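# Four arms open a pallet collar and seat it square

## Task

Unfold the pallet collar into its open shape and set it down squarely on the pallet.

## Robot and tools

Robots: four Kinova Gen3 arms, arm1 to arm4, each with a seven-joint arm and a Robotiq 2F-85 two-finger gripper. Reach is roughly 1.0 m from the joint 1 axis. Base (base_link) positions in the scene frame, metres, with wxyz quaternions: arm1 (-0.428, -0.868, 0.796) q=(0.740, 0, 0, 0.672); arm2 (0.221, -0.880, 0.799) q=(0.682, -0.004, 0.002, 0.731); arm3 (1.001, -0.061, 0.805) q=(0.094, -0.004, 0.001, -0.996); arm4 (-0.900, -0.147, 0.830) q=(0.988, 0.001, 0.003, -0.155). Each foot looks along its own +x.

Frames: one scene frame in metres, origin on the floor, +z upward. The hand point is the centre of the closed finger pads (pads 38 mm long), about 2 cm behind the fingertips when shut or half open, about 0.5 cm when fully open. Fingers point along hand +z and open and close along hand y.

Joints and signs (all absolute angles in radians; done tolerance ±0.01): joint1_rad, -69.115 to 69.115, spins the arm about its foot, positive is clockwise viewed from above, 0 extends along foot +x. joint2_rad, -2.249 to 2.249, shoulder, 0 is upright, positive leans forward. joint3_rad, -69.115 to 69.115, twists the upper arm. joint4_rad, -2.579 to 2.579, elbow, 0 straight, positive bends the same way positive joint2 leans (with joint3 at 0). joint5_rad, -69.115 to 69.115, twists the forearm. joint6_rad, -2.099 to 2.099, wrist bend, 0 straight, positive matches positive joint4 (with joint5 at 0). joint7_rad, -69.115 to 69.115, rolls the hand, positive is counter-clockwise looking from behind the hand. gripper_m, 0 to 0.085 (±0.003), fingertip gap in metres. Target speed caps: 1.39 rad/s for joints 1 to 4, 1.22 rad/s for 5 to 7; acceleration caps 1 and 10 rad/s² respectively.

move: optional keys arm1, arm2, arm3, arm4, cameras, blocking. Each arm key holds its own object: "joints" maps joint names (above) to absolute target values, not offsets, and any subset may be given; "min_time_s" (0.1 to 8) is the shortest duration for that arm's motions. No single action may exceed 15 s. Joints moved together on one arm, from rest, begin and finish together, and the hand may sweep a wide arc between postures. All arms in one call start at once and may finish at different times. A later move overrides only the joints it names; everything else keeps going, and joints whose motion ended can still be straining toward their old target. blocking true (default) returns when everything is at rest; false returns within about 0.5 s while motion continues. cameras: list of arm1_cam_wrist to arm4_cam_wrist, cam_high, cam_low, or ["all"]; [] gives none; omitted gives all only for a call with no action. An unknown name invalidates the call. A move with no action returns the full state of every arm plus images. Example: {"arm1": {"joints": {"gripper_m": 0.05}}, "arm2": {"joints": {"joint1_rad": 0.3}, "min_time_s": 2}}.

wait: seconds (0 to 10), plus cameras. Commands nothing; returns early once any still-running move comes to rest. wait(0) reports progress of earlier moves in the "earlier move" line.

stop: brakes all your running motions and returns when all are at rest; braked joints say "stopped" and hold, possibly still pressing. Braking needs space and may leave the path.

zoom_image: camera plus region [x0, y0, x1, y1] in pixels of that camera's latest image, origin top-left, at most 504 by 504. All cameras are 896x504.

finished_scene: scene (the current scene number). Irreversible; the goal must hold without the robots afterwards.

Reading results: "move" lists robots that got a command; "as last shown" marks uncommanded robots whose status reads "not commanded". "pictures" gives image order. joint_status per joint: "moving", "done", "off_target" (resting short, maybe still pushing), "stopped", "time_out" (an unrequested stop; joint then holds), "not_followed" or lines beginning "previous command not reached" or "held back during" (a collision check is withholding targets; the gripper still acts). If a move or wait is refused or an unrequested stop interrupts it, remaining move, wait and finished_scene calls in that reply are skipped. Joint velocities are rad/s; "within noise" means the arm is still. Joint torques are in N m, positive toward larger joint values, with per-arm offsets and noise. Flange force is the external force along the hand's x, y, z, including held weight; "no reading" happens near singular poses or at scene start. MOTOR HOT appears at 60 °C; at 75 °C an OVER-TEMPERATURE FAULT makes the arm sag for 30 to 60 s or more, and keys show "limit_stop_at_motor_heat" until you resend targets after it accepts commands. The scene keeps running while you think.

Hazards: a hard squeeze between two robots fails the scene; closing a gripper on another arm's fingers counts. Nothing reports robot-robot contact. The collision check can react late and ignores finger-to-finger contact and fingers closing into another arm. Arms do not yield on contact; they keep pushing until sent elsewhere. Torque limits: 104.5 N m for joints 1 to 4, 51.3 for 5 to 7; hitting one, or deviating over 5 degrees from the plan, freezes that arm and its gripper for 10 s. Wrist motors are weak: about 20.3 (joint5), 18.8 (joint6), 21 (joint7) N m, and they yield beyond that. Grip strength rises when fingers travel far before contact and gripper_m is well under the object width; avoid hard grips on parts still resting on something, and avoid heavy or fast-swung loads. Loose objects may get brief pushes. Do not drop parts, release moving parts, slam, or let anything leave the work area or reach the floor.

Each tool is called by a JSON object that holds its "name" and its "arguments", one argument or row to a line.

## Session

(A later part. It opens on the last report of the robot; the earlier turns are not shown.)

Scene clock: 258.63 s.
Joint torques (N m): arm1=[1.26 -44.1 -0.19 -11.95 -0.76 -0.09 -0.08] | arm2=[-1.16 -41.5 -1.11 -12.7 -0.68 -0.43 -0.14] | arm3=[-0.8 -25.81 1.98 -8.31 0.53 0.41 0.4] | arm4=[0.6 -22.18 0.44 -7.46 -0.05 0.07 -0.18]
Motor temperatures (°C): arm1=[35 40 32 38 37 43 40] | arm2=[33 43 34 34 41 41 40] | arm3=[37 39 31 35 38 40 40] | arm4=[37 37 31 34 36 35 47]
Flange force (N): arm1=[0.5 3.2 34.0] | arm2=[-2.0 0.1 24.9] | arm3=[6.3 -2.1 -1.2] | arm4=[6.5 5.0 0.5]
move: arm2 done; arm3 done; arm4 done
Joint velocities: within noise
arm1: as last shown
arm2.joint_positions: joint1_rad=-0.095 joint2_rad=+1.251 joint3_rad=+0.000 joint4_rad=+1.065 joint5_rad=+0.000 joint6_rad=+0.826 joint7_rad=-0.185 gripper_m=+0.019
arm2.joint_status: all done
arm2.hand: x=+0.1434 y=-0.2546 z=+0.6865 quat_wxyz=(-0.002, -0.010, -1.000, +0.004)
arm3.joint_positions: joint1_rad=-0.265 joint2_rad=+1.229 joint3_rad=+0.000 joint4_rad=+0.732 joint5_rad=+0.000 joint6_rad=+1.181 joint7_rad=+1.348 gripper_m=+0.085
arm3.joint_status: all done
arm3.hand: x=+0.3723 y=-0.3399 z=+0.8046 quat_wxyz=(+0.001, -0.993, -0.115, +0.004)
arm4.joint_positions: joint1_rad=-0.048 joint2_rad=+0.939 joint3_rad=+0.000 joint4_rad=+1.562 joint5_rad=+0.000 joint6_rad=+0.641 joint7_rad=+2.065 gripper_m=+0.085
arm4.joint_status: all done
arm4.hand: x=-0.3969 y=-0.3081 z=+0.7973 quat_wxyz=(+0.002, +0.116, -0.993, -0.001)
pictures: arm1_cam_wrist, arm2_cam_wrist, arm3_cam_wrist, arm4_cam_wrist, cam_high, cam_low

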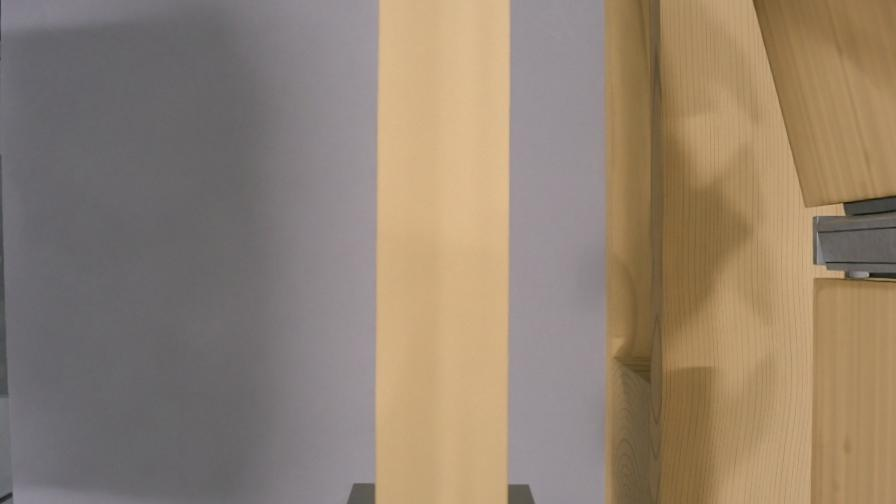

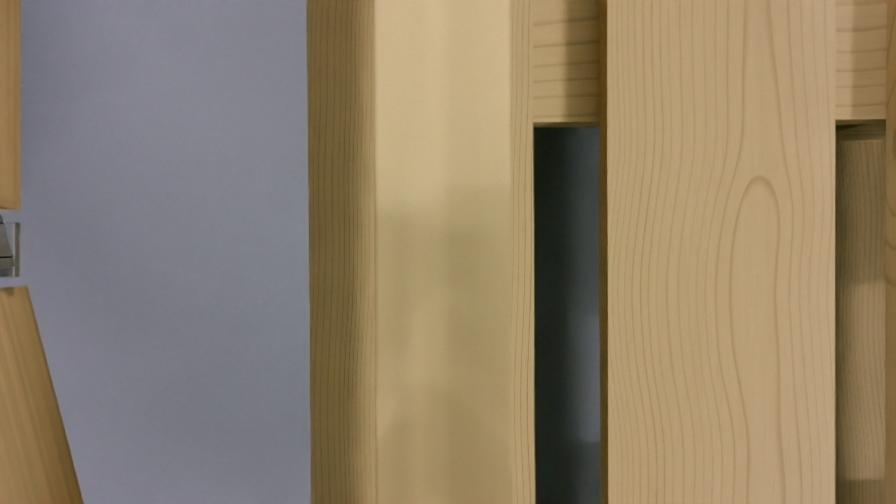

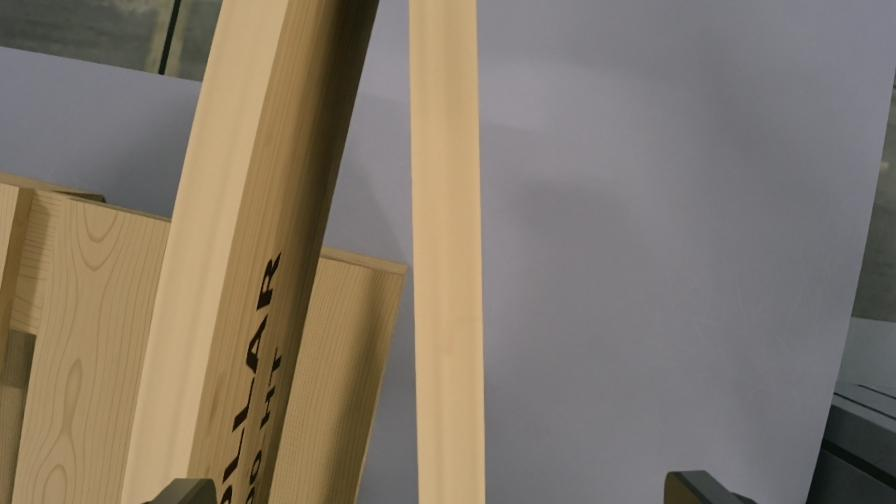

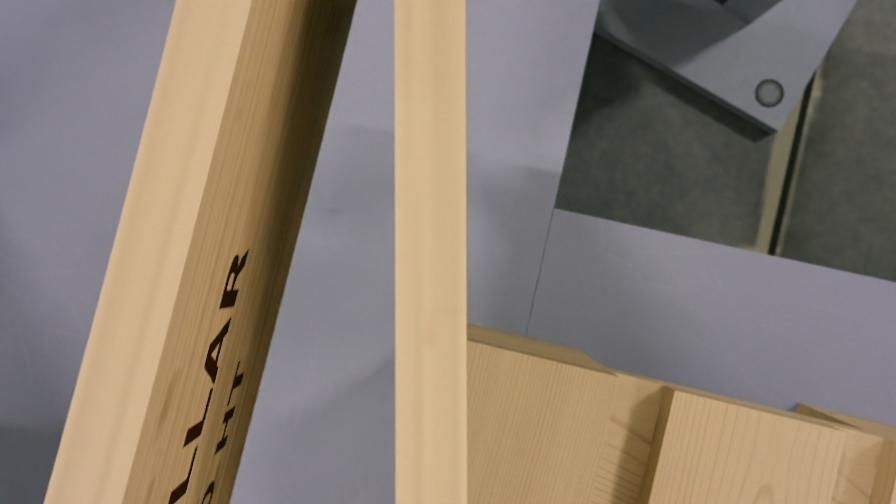

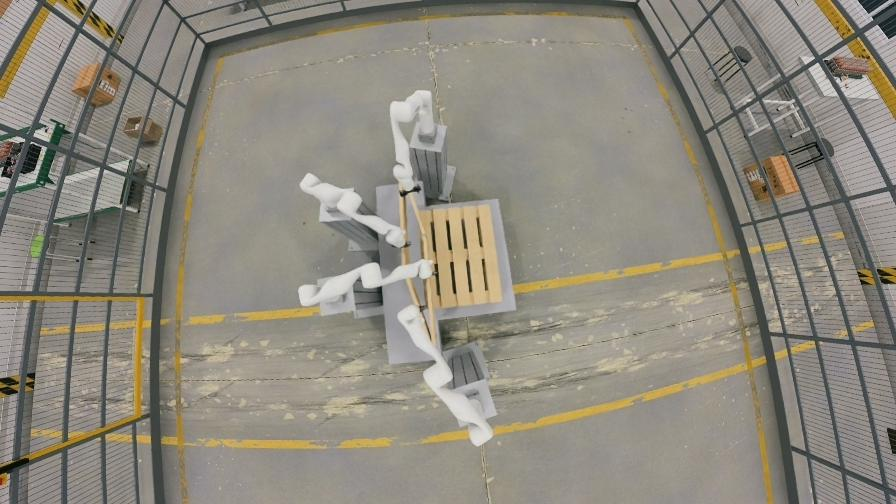

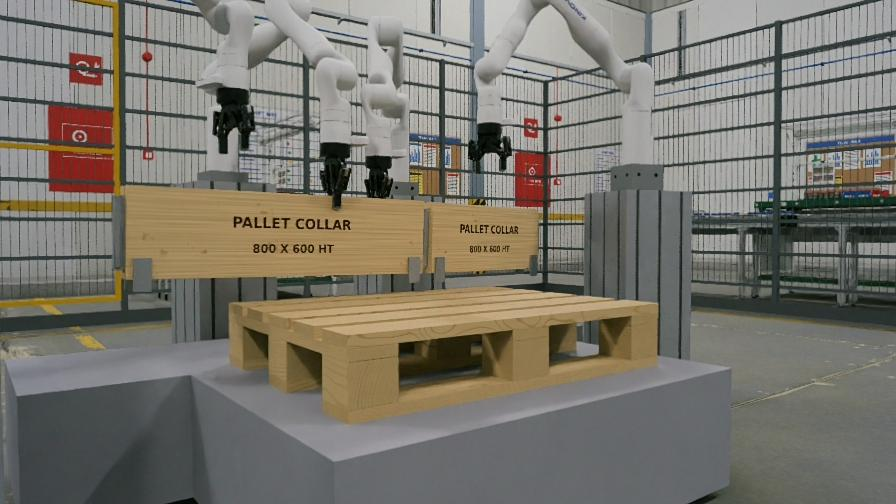

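{"name": "move", "arguments": {
  "arm3": {"joints":{"joint1_rad":-0.2682,"joint2_rad":1.4226,"joint4_rad":0.6751,"joint6_rad":1.0439,"joint7_rad":1.3591},"min_time_s":2},
  "arm4": {"joints":{"joint1_rad":-0.0374,"joint2_rad":1.1666,"joint4_rad":1.4989,"joint6_rad":0.4761,"joint7_rad":2.0759},"min_time_s":2},
  "cameras": ["arm3_cam_wrist","arm4_cam_wrist"]
}}

Scene clock: 265.97 s.
Joint torques (N m): arm1=[1.15 -44.03 -0.18 -11.95 -0.75 -0.04 -0.04] | arm2=[-1.17 -41.48 -1.09 -12.69 -0.69 -0.46 -0.16] | arm3=[-0.87 -26.23 2.02 -7.69 0.56 0.49 0.4] | arm4=[0.6 -23.07 0.53 -6.01 -0.08 0.13 -0.17]
Motor temperatures (°C): arm1=[35 41 32 38 37 43 40] | arm2=[33 43 34 34 41 41 40] | arm3=[37 39 31 35 38 40 40] | arm4=[37 37 31 34 36 35 47]
Flange force (N): arm1=[0.5 2.9 33.9] | arm2=[-2.0 0.2 24.8] | arm3=[6.3 -2.1 -2.2] | arm4=[6.3 5.0 -1.2]
move: arm3 done; arm4 done
Joint velocities: within noise
arm1, arm2: as last shown
arm3.joint_positions: joint1_rad=-0.268 joint2_rad=+1.423 joint3_rad=+0.000 joint4_rad=+0.675 joint5_rad=+0.000 joint6_rad=+1.044 joint7_rad=+1.359 gripper_m=+0.085
arm3.joint_status: all done
arm3.hand: x=+0.3715 y=-0.3422 z=+0.6870 quat_wxyz=(+0.001, -0.992, -0.122, +0.004)
arm4.joint_positions: joint1_rad=-0.037 joint2_rad=+1.167 joint3_rad=+0.000 joint4_rad=+1.499 joint5_rad=+0.000 joint6_rad=+0.476 joint7_rad=+2.076 gripper_m=+0.085
arm4.joint_status: all done
arm4.hand: x=-0.3959 y=-0.3142 z=+0.6867 quat_wxyz=(+0.002, +0.116, -0.993, -0.001)

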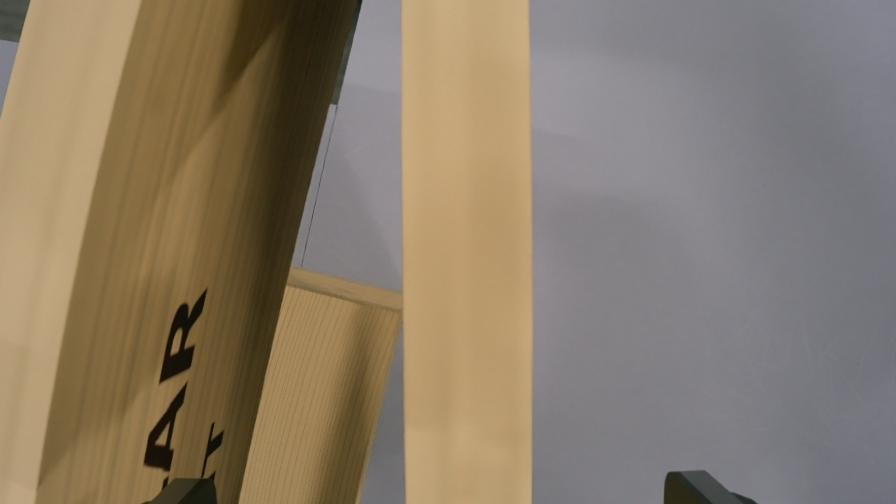

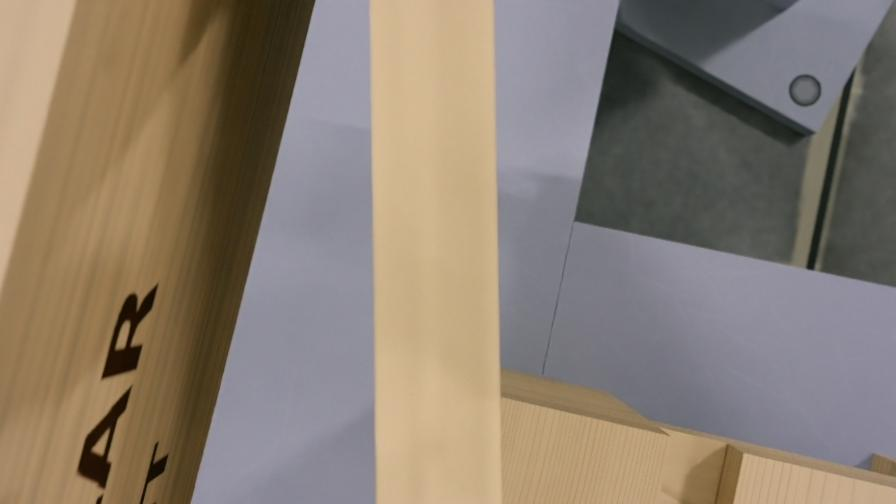

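{"name": "move", "arguments": {
  "arm3": {"joints":{"joint1_rad":-0.2740,"joint2_rad":1.4208,"joint4_rad":0.6710,"joint6_rad":1.0498,"joint7_rad":1.3533},"min_time_s":0.7},
  "arm4": {"joints":{"joint1_rad":-0.0316,"joint2_rad":1.1715,"joint4_rad":1.4885,"joint6_rad":0.4816,"joint7_rad":2.0817},"min_time_s":0.7},
  "cameras": ["arm3_cam_wrist","arm4_cam_wrist"]
}}

Scene clock: 269.70 s.
Joint torques (N m): arm1=[1.19 -44.06 -0.22 -11.95 -0.73 -0.05 -0.11] | arm2=[-1.14 -41.49 -1.09 -12.71 -0.65 -0.45 -0.15] | arm3=[-0.8 -26.24 2.06 -7.77 0.57 0.45 0.41] | arm4=[0.59 -23.16 0.51 -6.11 -0.06 0.12 -0.16]
Motor temperatures (°C): arm1=[35 41 32 38 37 43 40] | arm2=[33 44 34 34 41 41 40] | arm3=[37 39 31 35 38 40 40] | arm4=[37 37 31 34 36 35 47]
Flange force (N): arm1=[0.4 3.0 34.0] | arm2=[-2.0 0.1 24.8] | arm3=[6.6 -2.1 -2.3] | arm4=[6.5 5.1 -1.3]
move: arm3 done; arm4 done
Joint velocities: within noise
arm1, arm2: as last shown
arm2.hand: x=+0.1434 y=-0.2546 z=+0.6866 quat_wxyz=(-0.002, -0.010, -1.000, +0.004)
arm3.joint_positions: joint1_rad=-0.274 joint2_rad=+1.421 joint3_rad=+0.000 joint4_rad=+0.671 joint5_rad=+0.000 joint6_rad=+1.050 joint7_rad=+1.353 gripper_m=+0.085
arm3.joint_status: all done
arm3.hand: x=+0.3725 y=-0.3462 z=+0.6893 quat_wxyz=(+0.001, -0.992, -0.122, +0.004)
arm4.joint_positions: joint1_rad=-0.032 joint2_rad=+1.172 joint3_rad=+0.000 joint4_rad=+1.489 joint5_rad=+0.000 joint6_rad=+0.482 joint7_rad=+2.082 gripper_m=+0.085
arm4.joint_status: all done
arm4.hand: x=-0.3947 y=-0.3177 z=+0.6856 quat_wxyz=(+0.002, +0.116, -0.993, -0.001)

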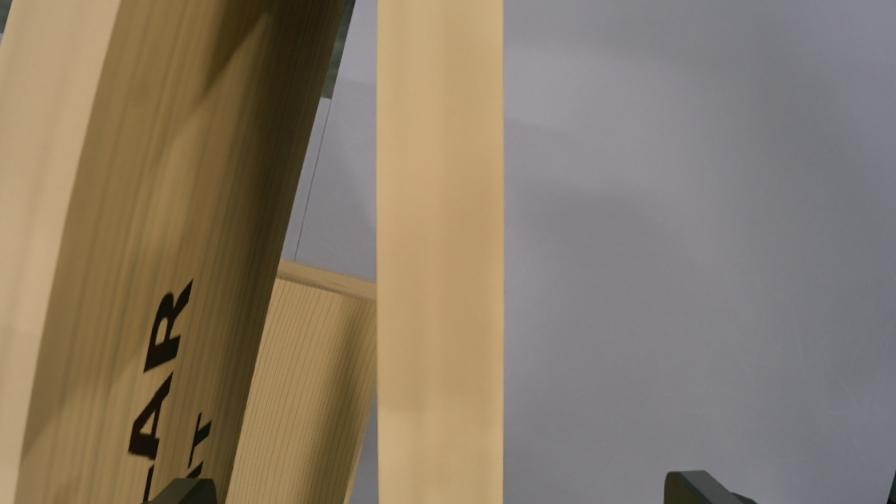

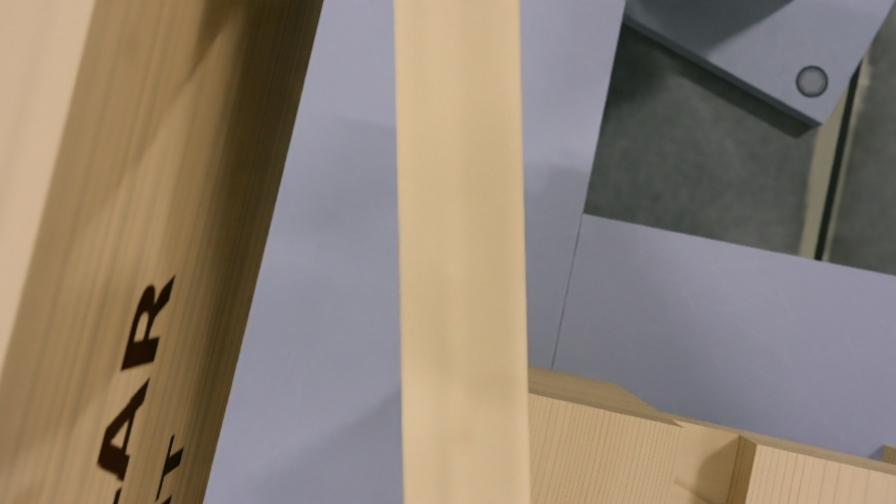

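{"name": "move", "arguments": {
  "arm3": {"joints":{"gripper_m":0.01}},
  "arm4": {"joints":{"gripper_m":0.01}},
  "cameras": ["arm3_cam_wrist","arm4_cam_wrist","cam_low"]
}}

Scene clock: 271.33 s.
Joint torques (N m): arm1=[1.36 -45.76 0.42 -12.6 -0.62 0.16 -0.28] | arm2=[-1.18 -41.11 -1.23 -12.32 -0.88 0.07 -0.32] | arm3=[-0.98 -25.74 3.24 -7.8 1.65 0.36 0.48] | arm4=[1.06 -22.13 0.58 -5.98 -0.19 0.15 -0.19]
Motor temperatures (°C): arm1=[35 41 32 38 37 43 40] | arm2=[33 44 34 34 41 41 40] | arm3=[37 39 31 35 38 40 40] | arm4=[37 37 31 34 36 35 47]
Flange force (N): arm1=[1.0 2.1 37.1] | arm2=[-2.4 -0.3 25.0] | arm3=[8.1 -2.5 -3.4] | arm4=[6.7 6.2 -3.3]
move: arm3 off_target; arm4 off_target
Joint velocities: within noise
arm1, arm2: as last shown
arm1.hand: x=-0.0700 y=-0.4007 z=+0.6872 quat_wxyz=(+0.000, -0.024, -1.000, +0.000)
arm2.hand: x=+0.1434 y=-0.2545 z=+0.6866 quat_wxyz=(-0.002, -0.010, -1.000, +0.004)
arm3.joint_positions: joint1_rad=-0.274 joint2_rad=+1.421 joint3_rad=+0.000 joint4_rad=+0.671 joint5_rad=+0.000 joint6_rad=+1.050 joint7_rad=+1.353 gripper_m=+0.019
arm3.joint_status: gripper_m off_target (ended at +0.019, target +0.010)
arm3.hand: x=+0.3725 y=-0.3462 z=+0.6894 quat_wxyz=(+0.001, -0.992, -0.122, +0.004)
arm4.joint_positions: joint1_rad=-0.031 joint2_rad=+1.172 joint3_rad=+0.000 joint4_rad=+1.488 joint5_rad=+0.000 joint6_rad=+0.482 joint7_rad=+2.082 gripper_m=+0.019
arm4.joint_status: gripper_m off_target (ended at +0.019, target +0.010)
arm4.hand: x=-0.3946 y=-0.3178 z=+0.6856 quat_wxyz=(+0.002, +0.116, -0.993, -0.001)

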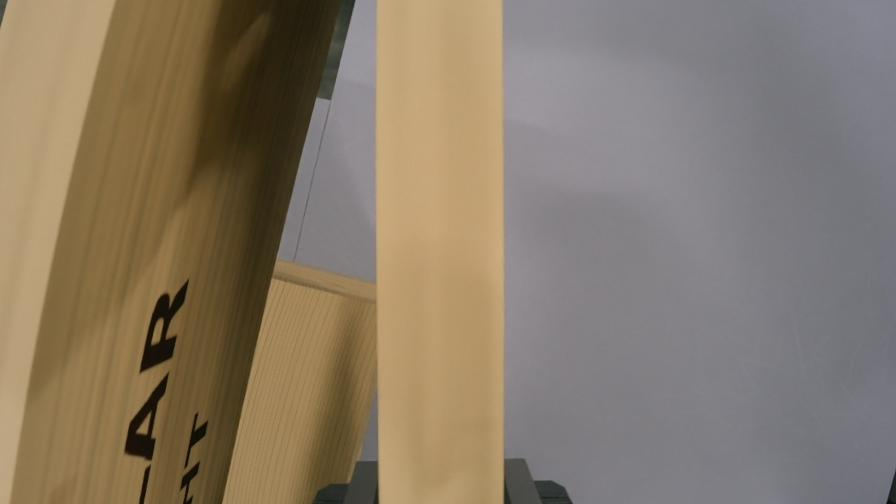

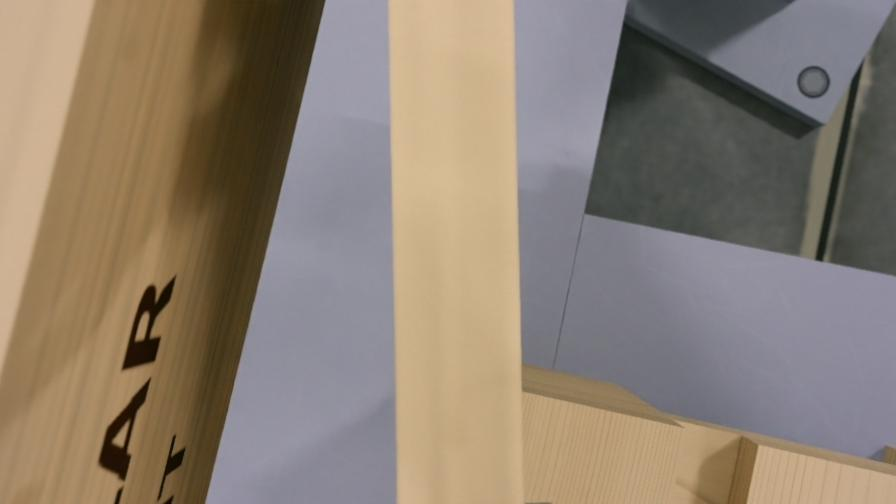

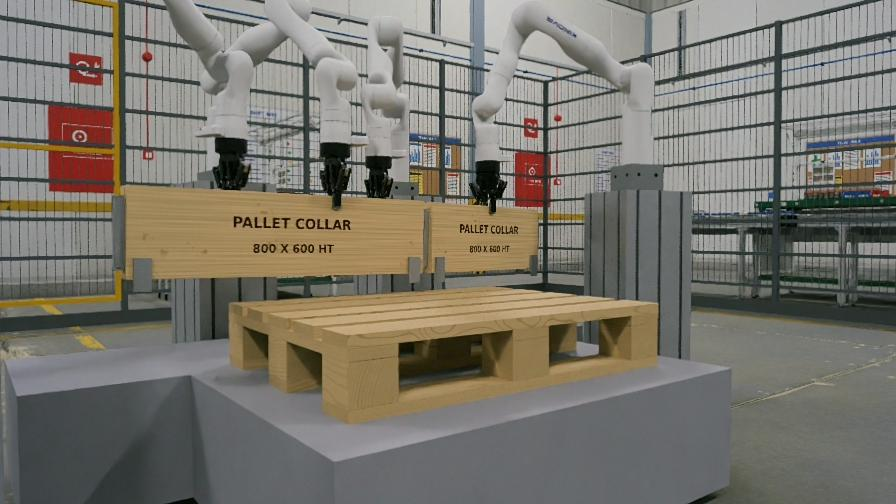

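{"name": "move", "arguments": {
  "arm1": {"joints":{"gripper_m":0.05}},
  "arm2": {"joints":{"gripper_m":0.05}},
  "cameras": ["arm1_cam_wrist","arm2_cam_wrist","arm3_cam_wrist","arm4_cam_wrist"]
}}

{"name": "move", "arguments": {
  "arm1": {"joints":{"joint2_rad":0.9787,"joint4_rad":1.2991,"joint6_rad":0.8638},"min_time_s":1.5},
  "arm2": {"joints":{"joint2_rad":1.0639,"joint4_rad":1.0884,"joint6_rad":0.9893},"min_time_s":1.5}
}}

{"name": "move", "arguments": {
  "arm1": {"joints":{"joint1_rad":0.0,"joint2_rad":0.0,"joint4_rad":2.0,"joint6_rad":1.14},"min_time_s":2},
  "arm2": {"joints":{"joint1_rad":0.0,"joint2_rad":0.0,"joint4_rad":2.0,"joint6_rad":1.14},"min_time_s":2},
  "cameras": ["all"]
}}

Scene clock: 275.30 s.
Joint torques (N m): arm1=[-0.08 -24.54 -0.72 -5.26 -0.11 -0.04 0.3] | arm2=[0.22 -26.96 0.58 -7.19 0.38 0.08 -0.27] | arm3=[-0.3 -44.92 3.06 -15.3 0.96 0.15 0.35] | arm4=[0.48 -38.34 0.8 -11 -0.03 -0.39 -0.16]
Motor temperatures (°C): arm1=[35 41 32 38 37 43 40] | arm2=[33 44 34 34 41 41 40] | arm3=[37 39 31 35 38 40 40] | arm4=[37 37 31 34 36 35 47]
Flange force (N): arm1=[-0.9 2.4 0.8] | arm2=[-0.1 -1.1 2.5] | arm3=[6.4 -1.4 24.4] | arm4=[7.9 5.7 25.9]
move: arm1 done; arm2 done
TORQUE WARNING: arm3's joint2_rad reached its warning level (56.7 N m). A warning alone does not stop the arm.
Joint velocities: within noise
arm1.joint_positions: joint1_rad=+0.516 joint2_rad=+1.178 joint3_rad=+0.000 joint4_rad=+1.276 joint5_rad=+0.000 joint6_rad=+0.688 joint7_rad=+0.564 gripper_m=+0.050
arm1.joint_status: all done
arm1.hand: x=-0.0699 y=-0.4006 z=+0.6874 quat_wxyz=(+0.000, -0.024, -1.000, +0.000)
arm2.joint_positions: joint1_rad=-0.095 joint2_rad=+1.251 joint3_rad=+0.000 joint4_rad=+1.065 joint5_rad=+0.000 joint6_rad=+0.826 joint7_rad=-0.185 gripper_m=+0.050
arm2.joint_status: all done
arm2.hand: x=+0.1434 y=-0.2546 z=+0.6866 quat_wxyz=(-0.002, -0.010, -1.000, +0.004)
arm3.joint_positions: joint1_rad=-0.274 joint2_rad=+1.421 joint3_rad=+0.000 joint4_rad=+0.671 joint5_rad=+0.000 joint6_rad=+1.050 joint7_rad=+1.353 gripper_m=+0.019
arm3.joint_status: not commanded
arm3.hand: x=+0.3725 y=-0.3462 z=+0.6893 quat_wxyz=(+0.001, -0.992, -0.122, +0.004)
arm4.joint_positions: joint1_rad=-0.032 joint2_rad=+1.172 joint3_rad=+0.000 joint4_rad=+1.489 joint5_rad=+0.000 joint6_rad=+0.482 joint7_rad=+2.082 gripper_m=+0.019
arm4.joint_status: not commanded
arm4.hand: x=-0.3947 y=-0.3177 z=+0.6856 quat_wxyz=(+0.002, +0.116, -0.993, -0.001)

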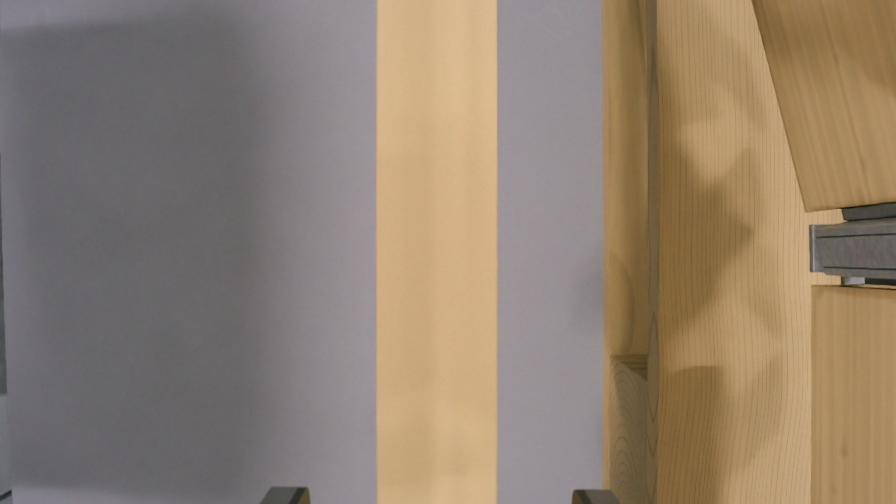

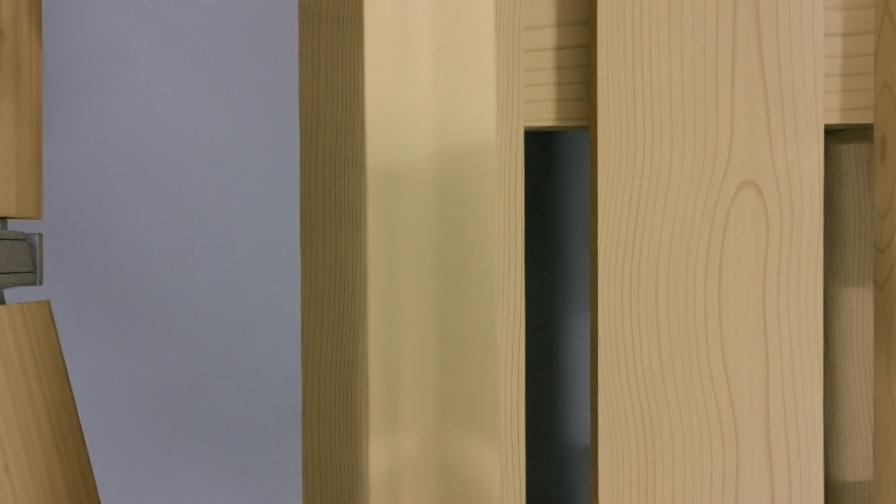

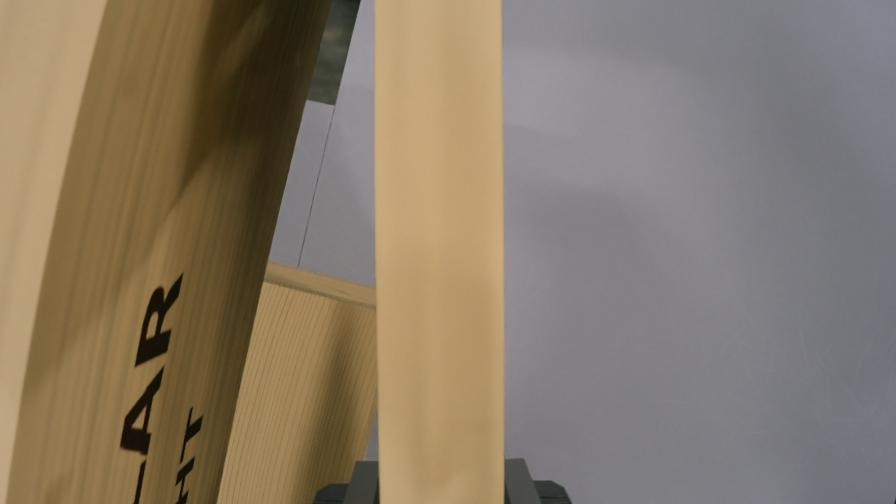

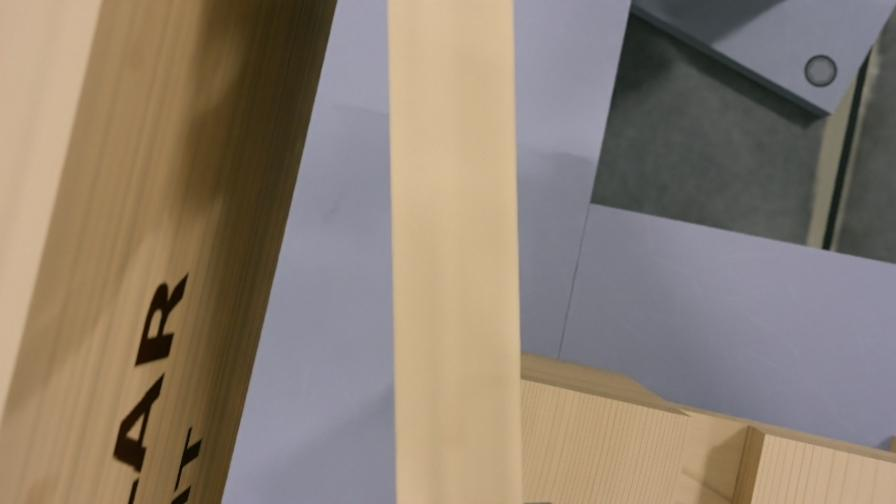

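Scene clock: 277.13 s.
Joint torques (N m): arm1=[-0.09 -23.78 -0.69 -6.42 -0.13 -0.14 0.24] | arm2=[0.24 -26.47 0.54 -8.19 0.35 0.05 -0.25] | arm3=[-0.31 -45.03 2.96 -15.26 0.95 0.19 0.38] | arm4=[0.45 -38.37 0.82 -11 -0.03 -0.45 -0.16]
Motor temperatures (°C): arm1=[35 41 32 38 37 43 40] | arm2=[33 44 34 34 41 41 40] | arm3=[37 40 31 35 38 40 40] | arm4=[37 38 31 34 36 35 47]
Flange force (N): arm1=[-1.2 2.5 0.2] | arm2=[-0.1 -0.9 2.8] | arm3=[5.9 -1.3 24.7] | arm4=[7.7 5.6 25.9]
move: arm1 done; arm2 done
Joint velocities: within noise
arm1.joint_positions: joint1_rad=+0.516 joint2_rad=+0.979 joint3_rad=+0.000 joint4_rad=+1.299 joint5_rad=+0.000 joint6_rad=+0.864 joint7_rad=+0.564 gripper_m=+0.050
arm1.joint_status: all done
arm1.hand: x=-0.0700 y=-0.4006 z=+0.7998 quat_wxyz=(+0.000, -0.024, -1.000, +0.000)
arm2.joint_positions: joint1_rad=-0.095 joint2_rad=+1.064 joint3_rad=+0.000 joint4_rad=+1.088 joint5_rad=+0.000 joint6_rad=+0.989 joint7_rad=-0.185 gripper_m=+0.050
arm2.joint_status: all done
arm2.hand: x=+0.1429 y=-0.2537 z=+0.7989 quat_wxyz=(-0.002, -0.010, -1.000, +0.004)
arm3, arm4: as last shown
pictures: none

Scene clock: 279.53 s.
Joint torques (N m): arm1=[-0.05 -8.45 -1.17 -7.82 -0.12 -0.15 0.28] | arm2=[0.27 -8.83 0.12 -8.86 0.34 0.05 -0.25] | arm3=[-0.35 -44.93 3.01 -15.23 0.95 0.23 0.41] | arm4=[0.44 -38.36 0.79 -11 -0.03 -0.44 -0.19]
Motor temperatures (°C): arm1=[35 41 32 38 37 43 40] | arm2=[33 44 34 34 41 41 40] | arm3=[37 40 31 36 38 40 40] | arm4=[37 38 31 34 36 35 47]
Flange force (N): arm1=[-1.8 0.7 -0.9] | arm2=[-0.3 -0.4 2.9] | arm3=[6.2 -1.4 24.6] | arm4=[7.8 5.5 25.9]
move: arm1 done; arm2 done
Joint velocities: within noise
arm1.joint_positions: joint1_rad=+0.000 joint2_rad=+0.000 joint3_rad=+0.000 joint4_rad=+2.000 joint5_rad=+0.000 joint6_rad=+1.140 joint7_rad=+0.564 gripper_m=+0.050
arm1.joint_status: all done
arm1.hand: x=-0.3760 y=-0.5850 z=+1.0590 quat_wxyz=(+0.000, +0.231, -0.973, -0.001)
arm2.joint_positions: joint1_rad=+0.000 joint2_rad=+0.000 joint3_rad=+0.000 joint4_rad=+2.000 joint5_rad=+0.000 joint6_rad=+1.140 joint7_rad=-0.185 gripper_m=+0.050
arm2.joint_status: all done
arm2.hand: x=+0.2253 y=-0.5903 z=+1.0604 quat_wxyz=(-0.002, -0.058, -0.998, +0.003)
arm3, arm4: as last shown
pictures: arm1_cam_wrist, arm2_cam_wrist, arm3_cam_wrist, arm4_cam_wrist, cam_high, cam_low

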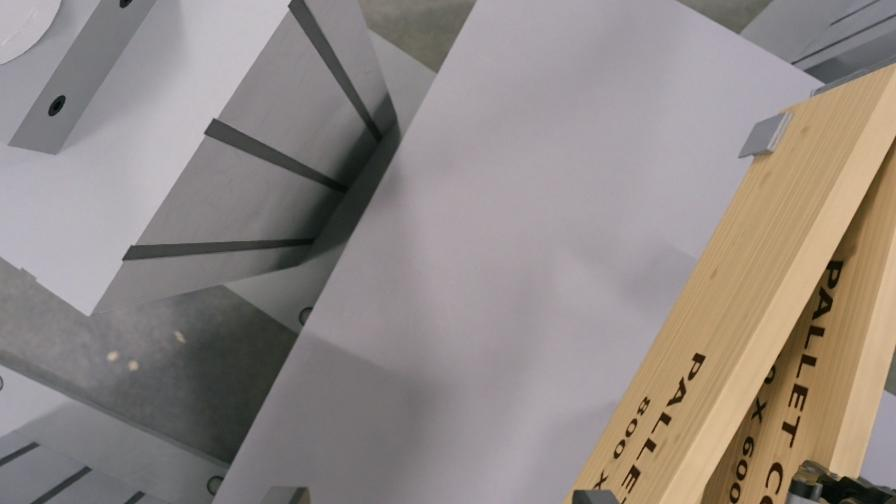

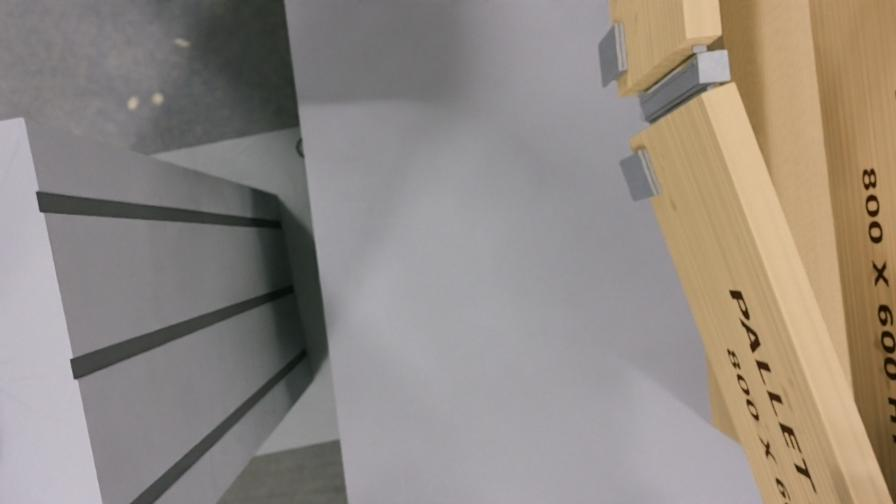

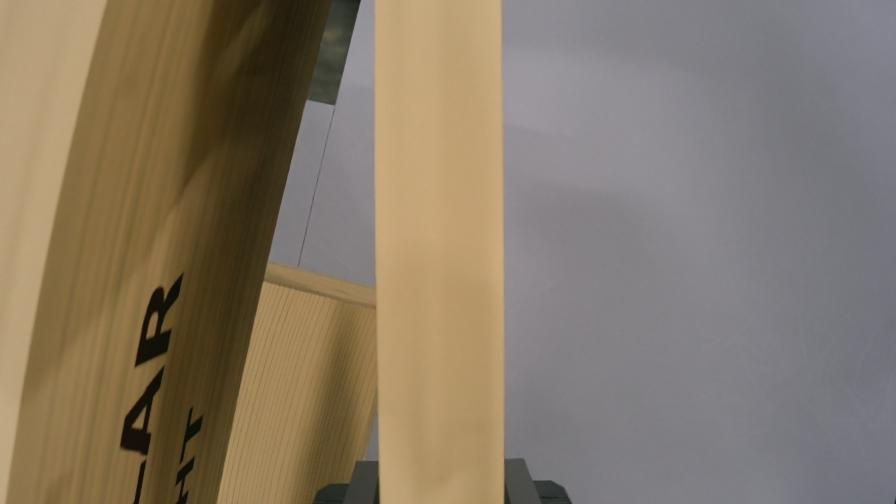

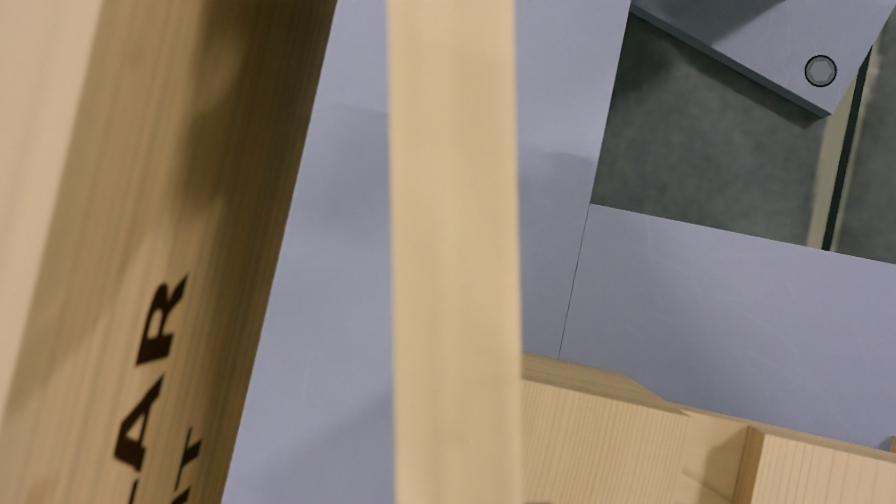

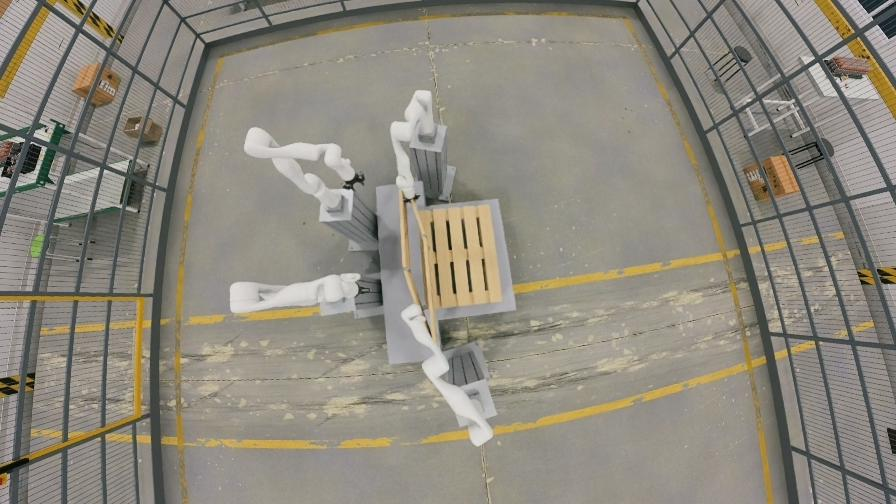

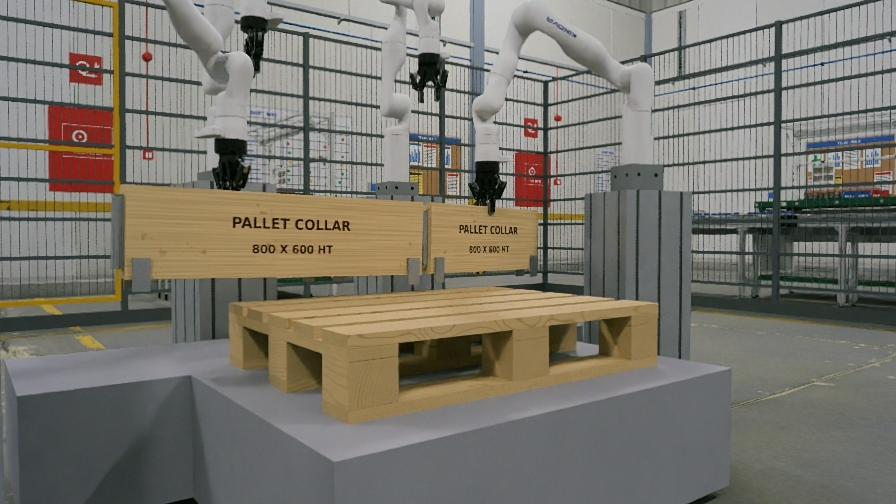

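{"name": "move", "arguments": {
  "arm3": {"joints":{"joint1_rad":-0.2061,"joint2_rad":1.3454,"joint4_rad":0.8639,"joint6_rad":0.9323,"joint7_rad":1.6437},"min_time_s":1.5},
  "arm4": {"joints":{"joint1_rad":-0.1267,"joint2_rad":1.1584,"joint4_rad":1.5376,"joint6_rad":0.4456,"joint7_rad":2.2112},"min_time_s":1.5},
  "cameras": ["arm1_cam_wrist","arm2_cam_wrist","arm3_cam_wrist","arm4_cam_wrist","cam_high","cam_low"]
}}

Scene clock: 291.90 s.
Joint torques (N m): arm1=[0.02 -8.44 -1.21 -7.84 -0.14 -0.16 0.3] | arm2=[0.27 -8.86 0.18 -8.85 0.35 0.03 -0.27] | arm3=[-1.26 -43.12 2.21 -13.61 0.58 0.5 0.4] | arm4=[0.66 -36.31 0.71 -8.82 -0.13 0.41 -0.19]
Motor temperatures (°C): arm1=[35 40 32 38 37 43 39] | arm2=[33 44 34 34 41 41 40] | arm3=[37 44 31 36 38 40 40] | arm4=[37 40 31 34 36 35 47]
Flange force (N): arm1=[-1.7 0.7 -0.9] | arm2=[-0.3 -0.3 2.9] | arm3=[3.3 -1.3 25.0] | arm4=[4.6 5.1 25.6]
move: arm3 done; arm4 done
Joint velocities: within noise
arm1, arm2: as last shown
arm3.joint_positions: joint1_rad=-0.206 joint2_rad=+1.345 joint3_rad=+0.000 joint4_rad=+0.864 joint5_rad=+0.000 joint6_rad=+0.932 joint7_rad=+1.644 gripper_m=+0.019
arm3.joint_status: all done
arm3.hand: x=+0.3787 y=-0.2930 z=+0.6896 quat_wxyz=(+0.001, -0.973, -0.232, +0.004)
arm4.joint_positions: joint1_rad=-0.127 joint2_rad=+1.158 joint3_rad=+0.000 joint4_rad=+1.538 joint5_rad=+0.000 joint6_rad=+0.446 joint7_rad=+2.211 gripper_m=+0.019
arm4.joint_status: all done
arm4.hand: x=-0.3928 y=-0.2667 z=+0.6857 quat_wxyz=(+0.002, +0.226, -0.974, -0.002)

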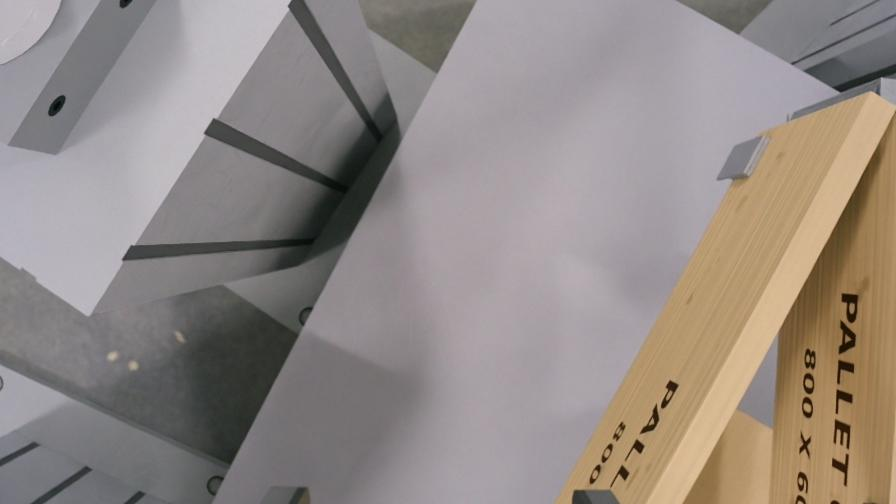

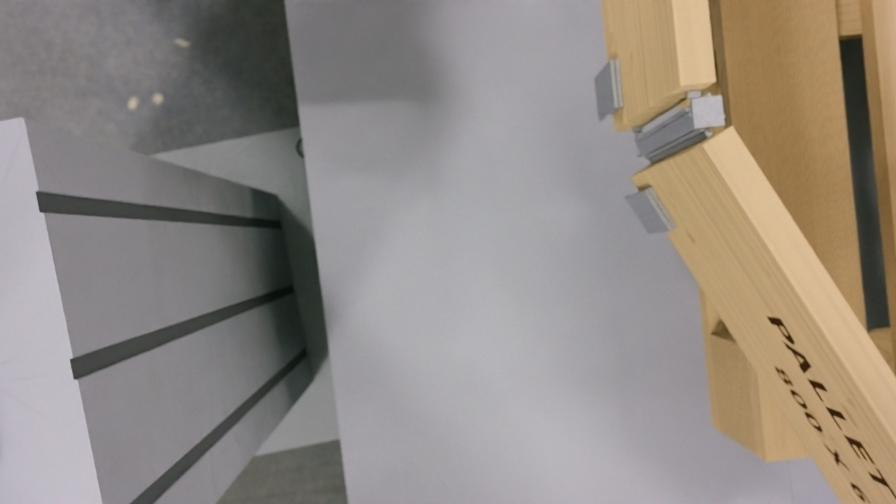

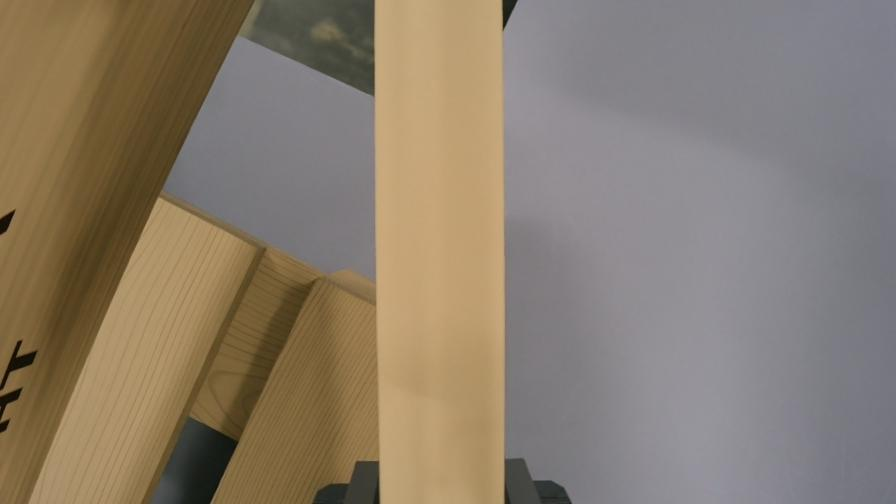

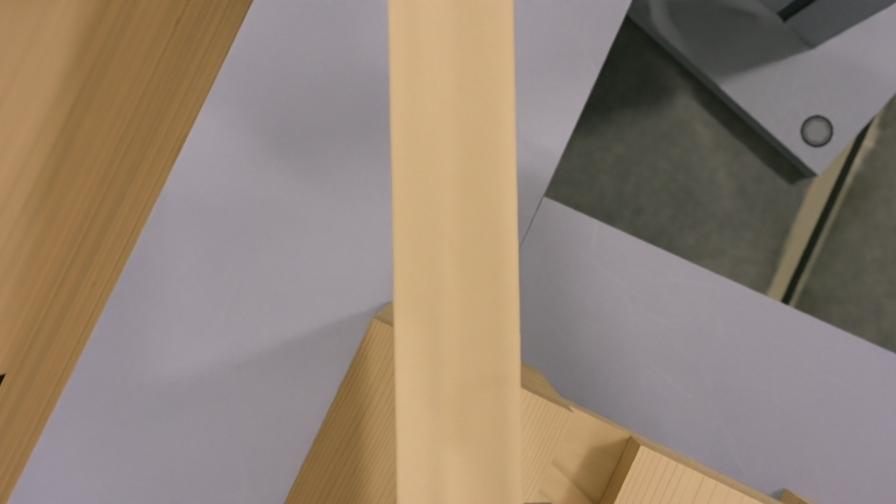

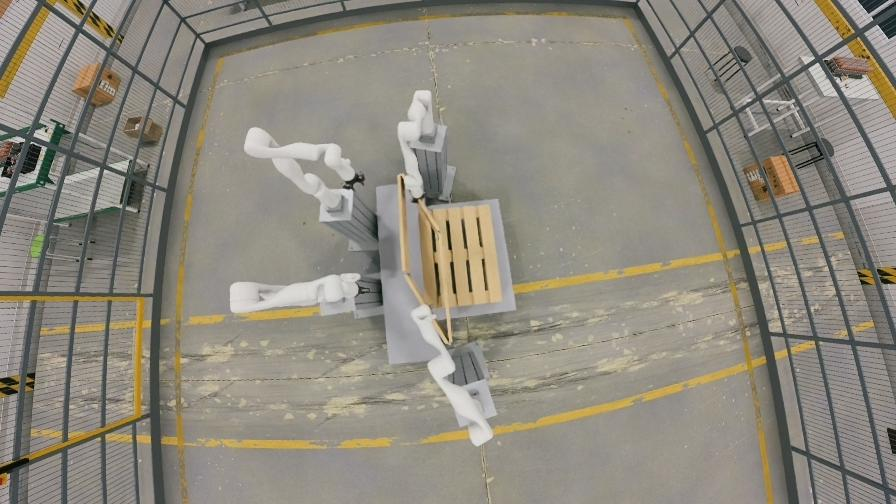

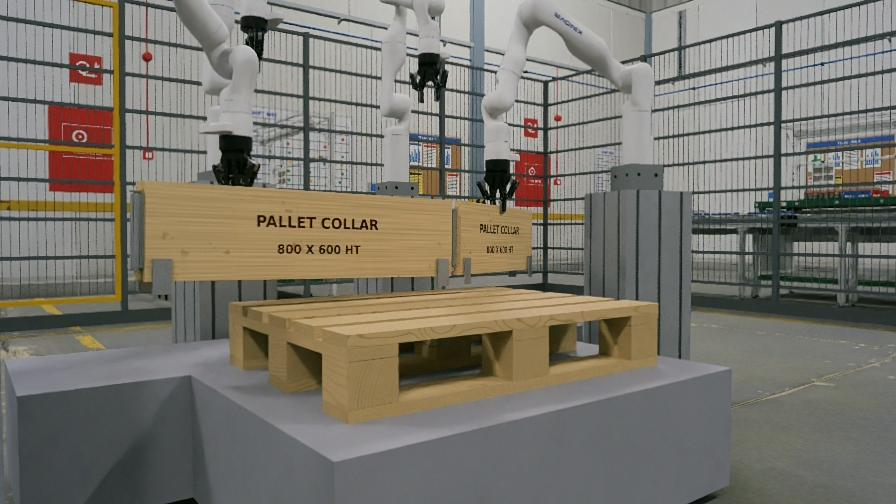

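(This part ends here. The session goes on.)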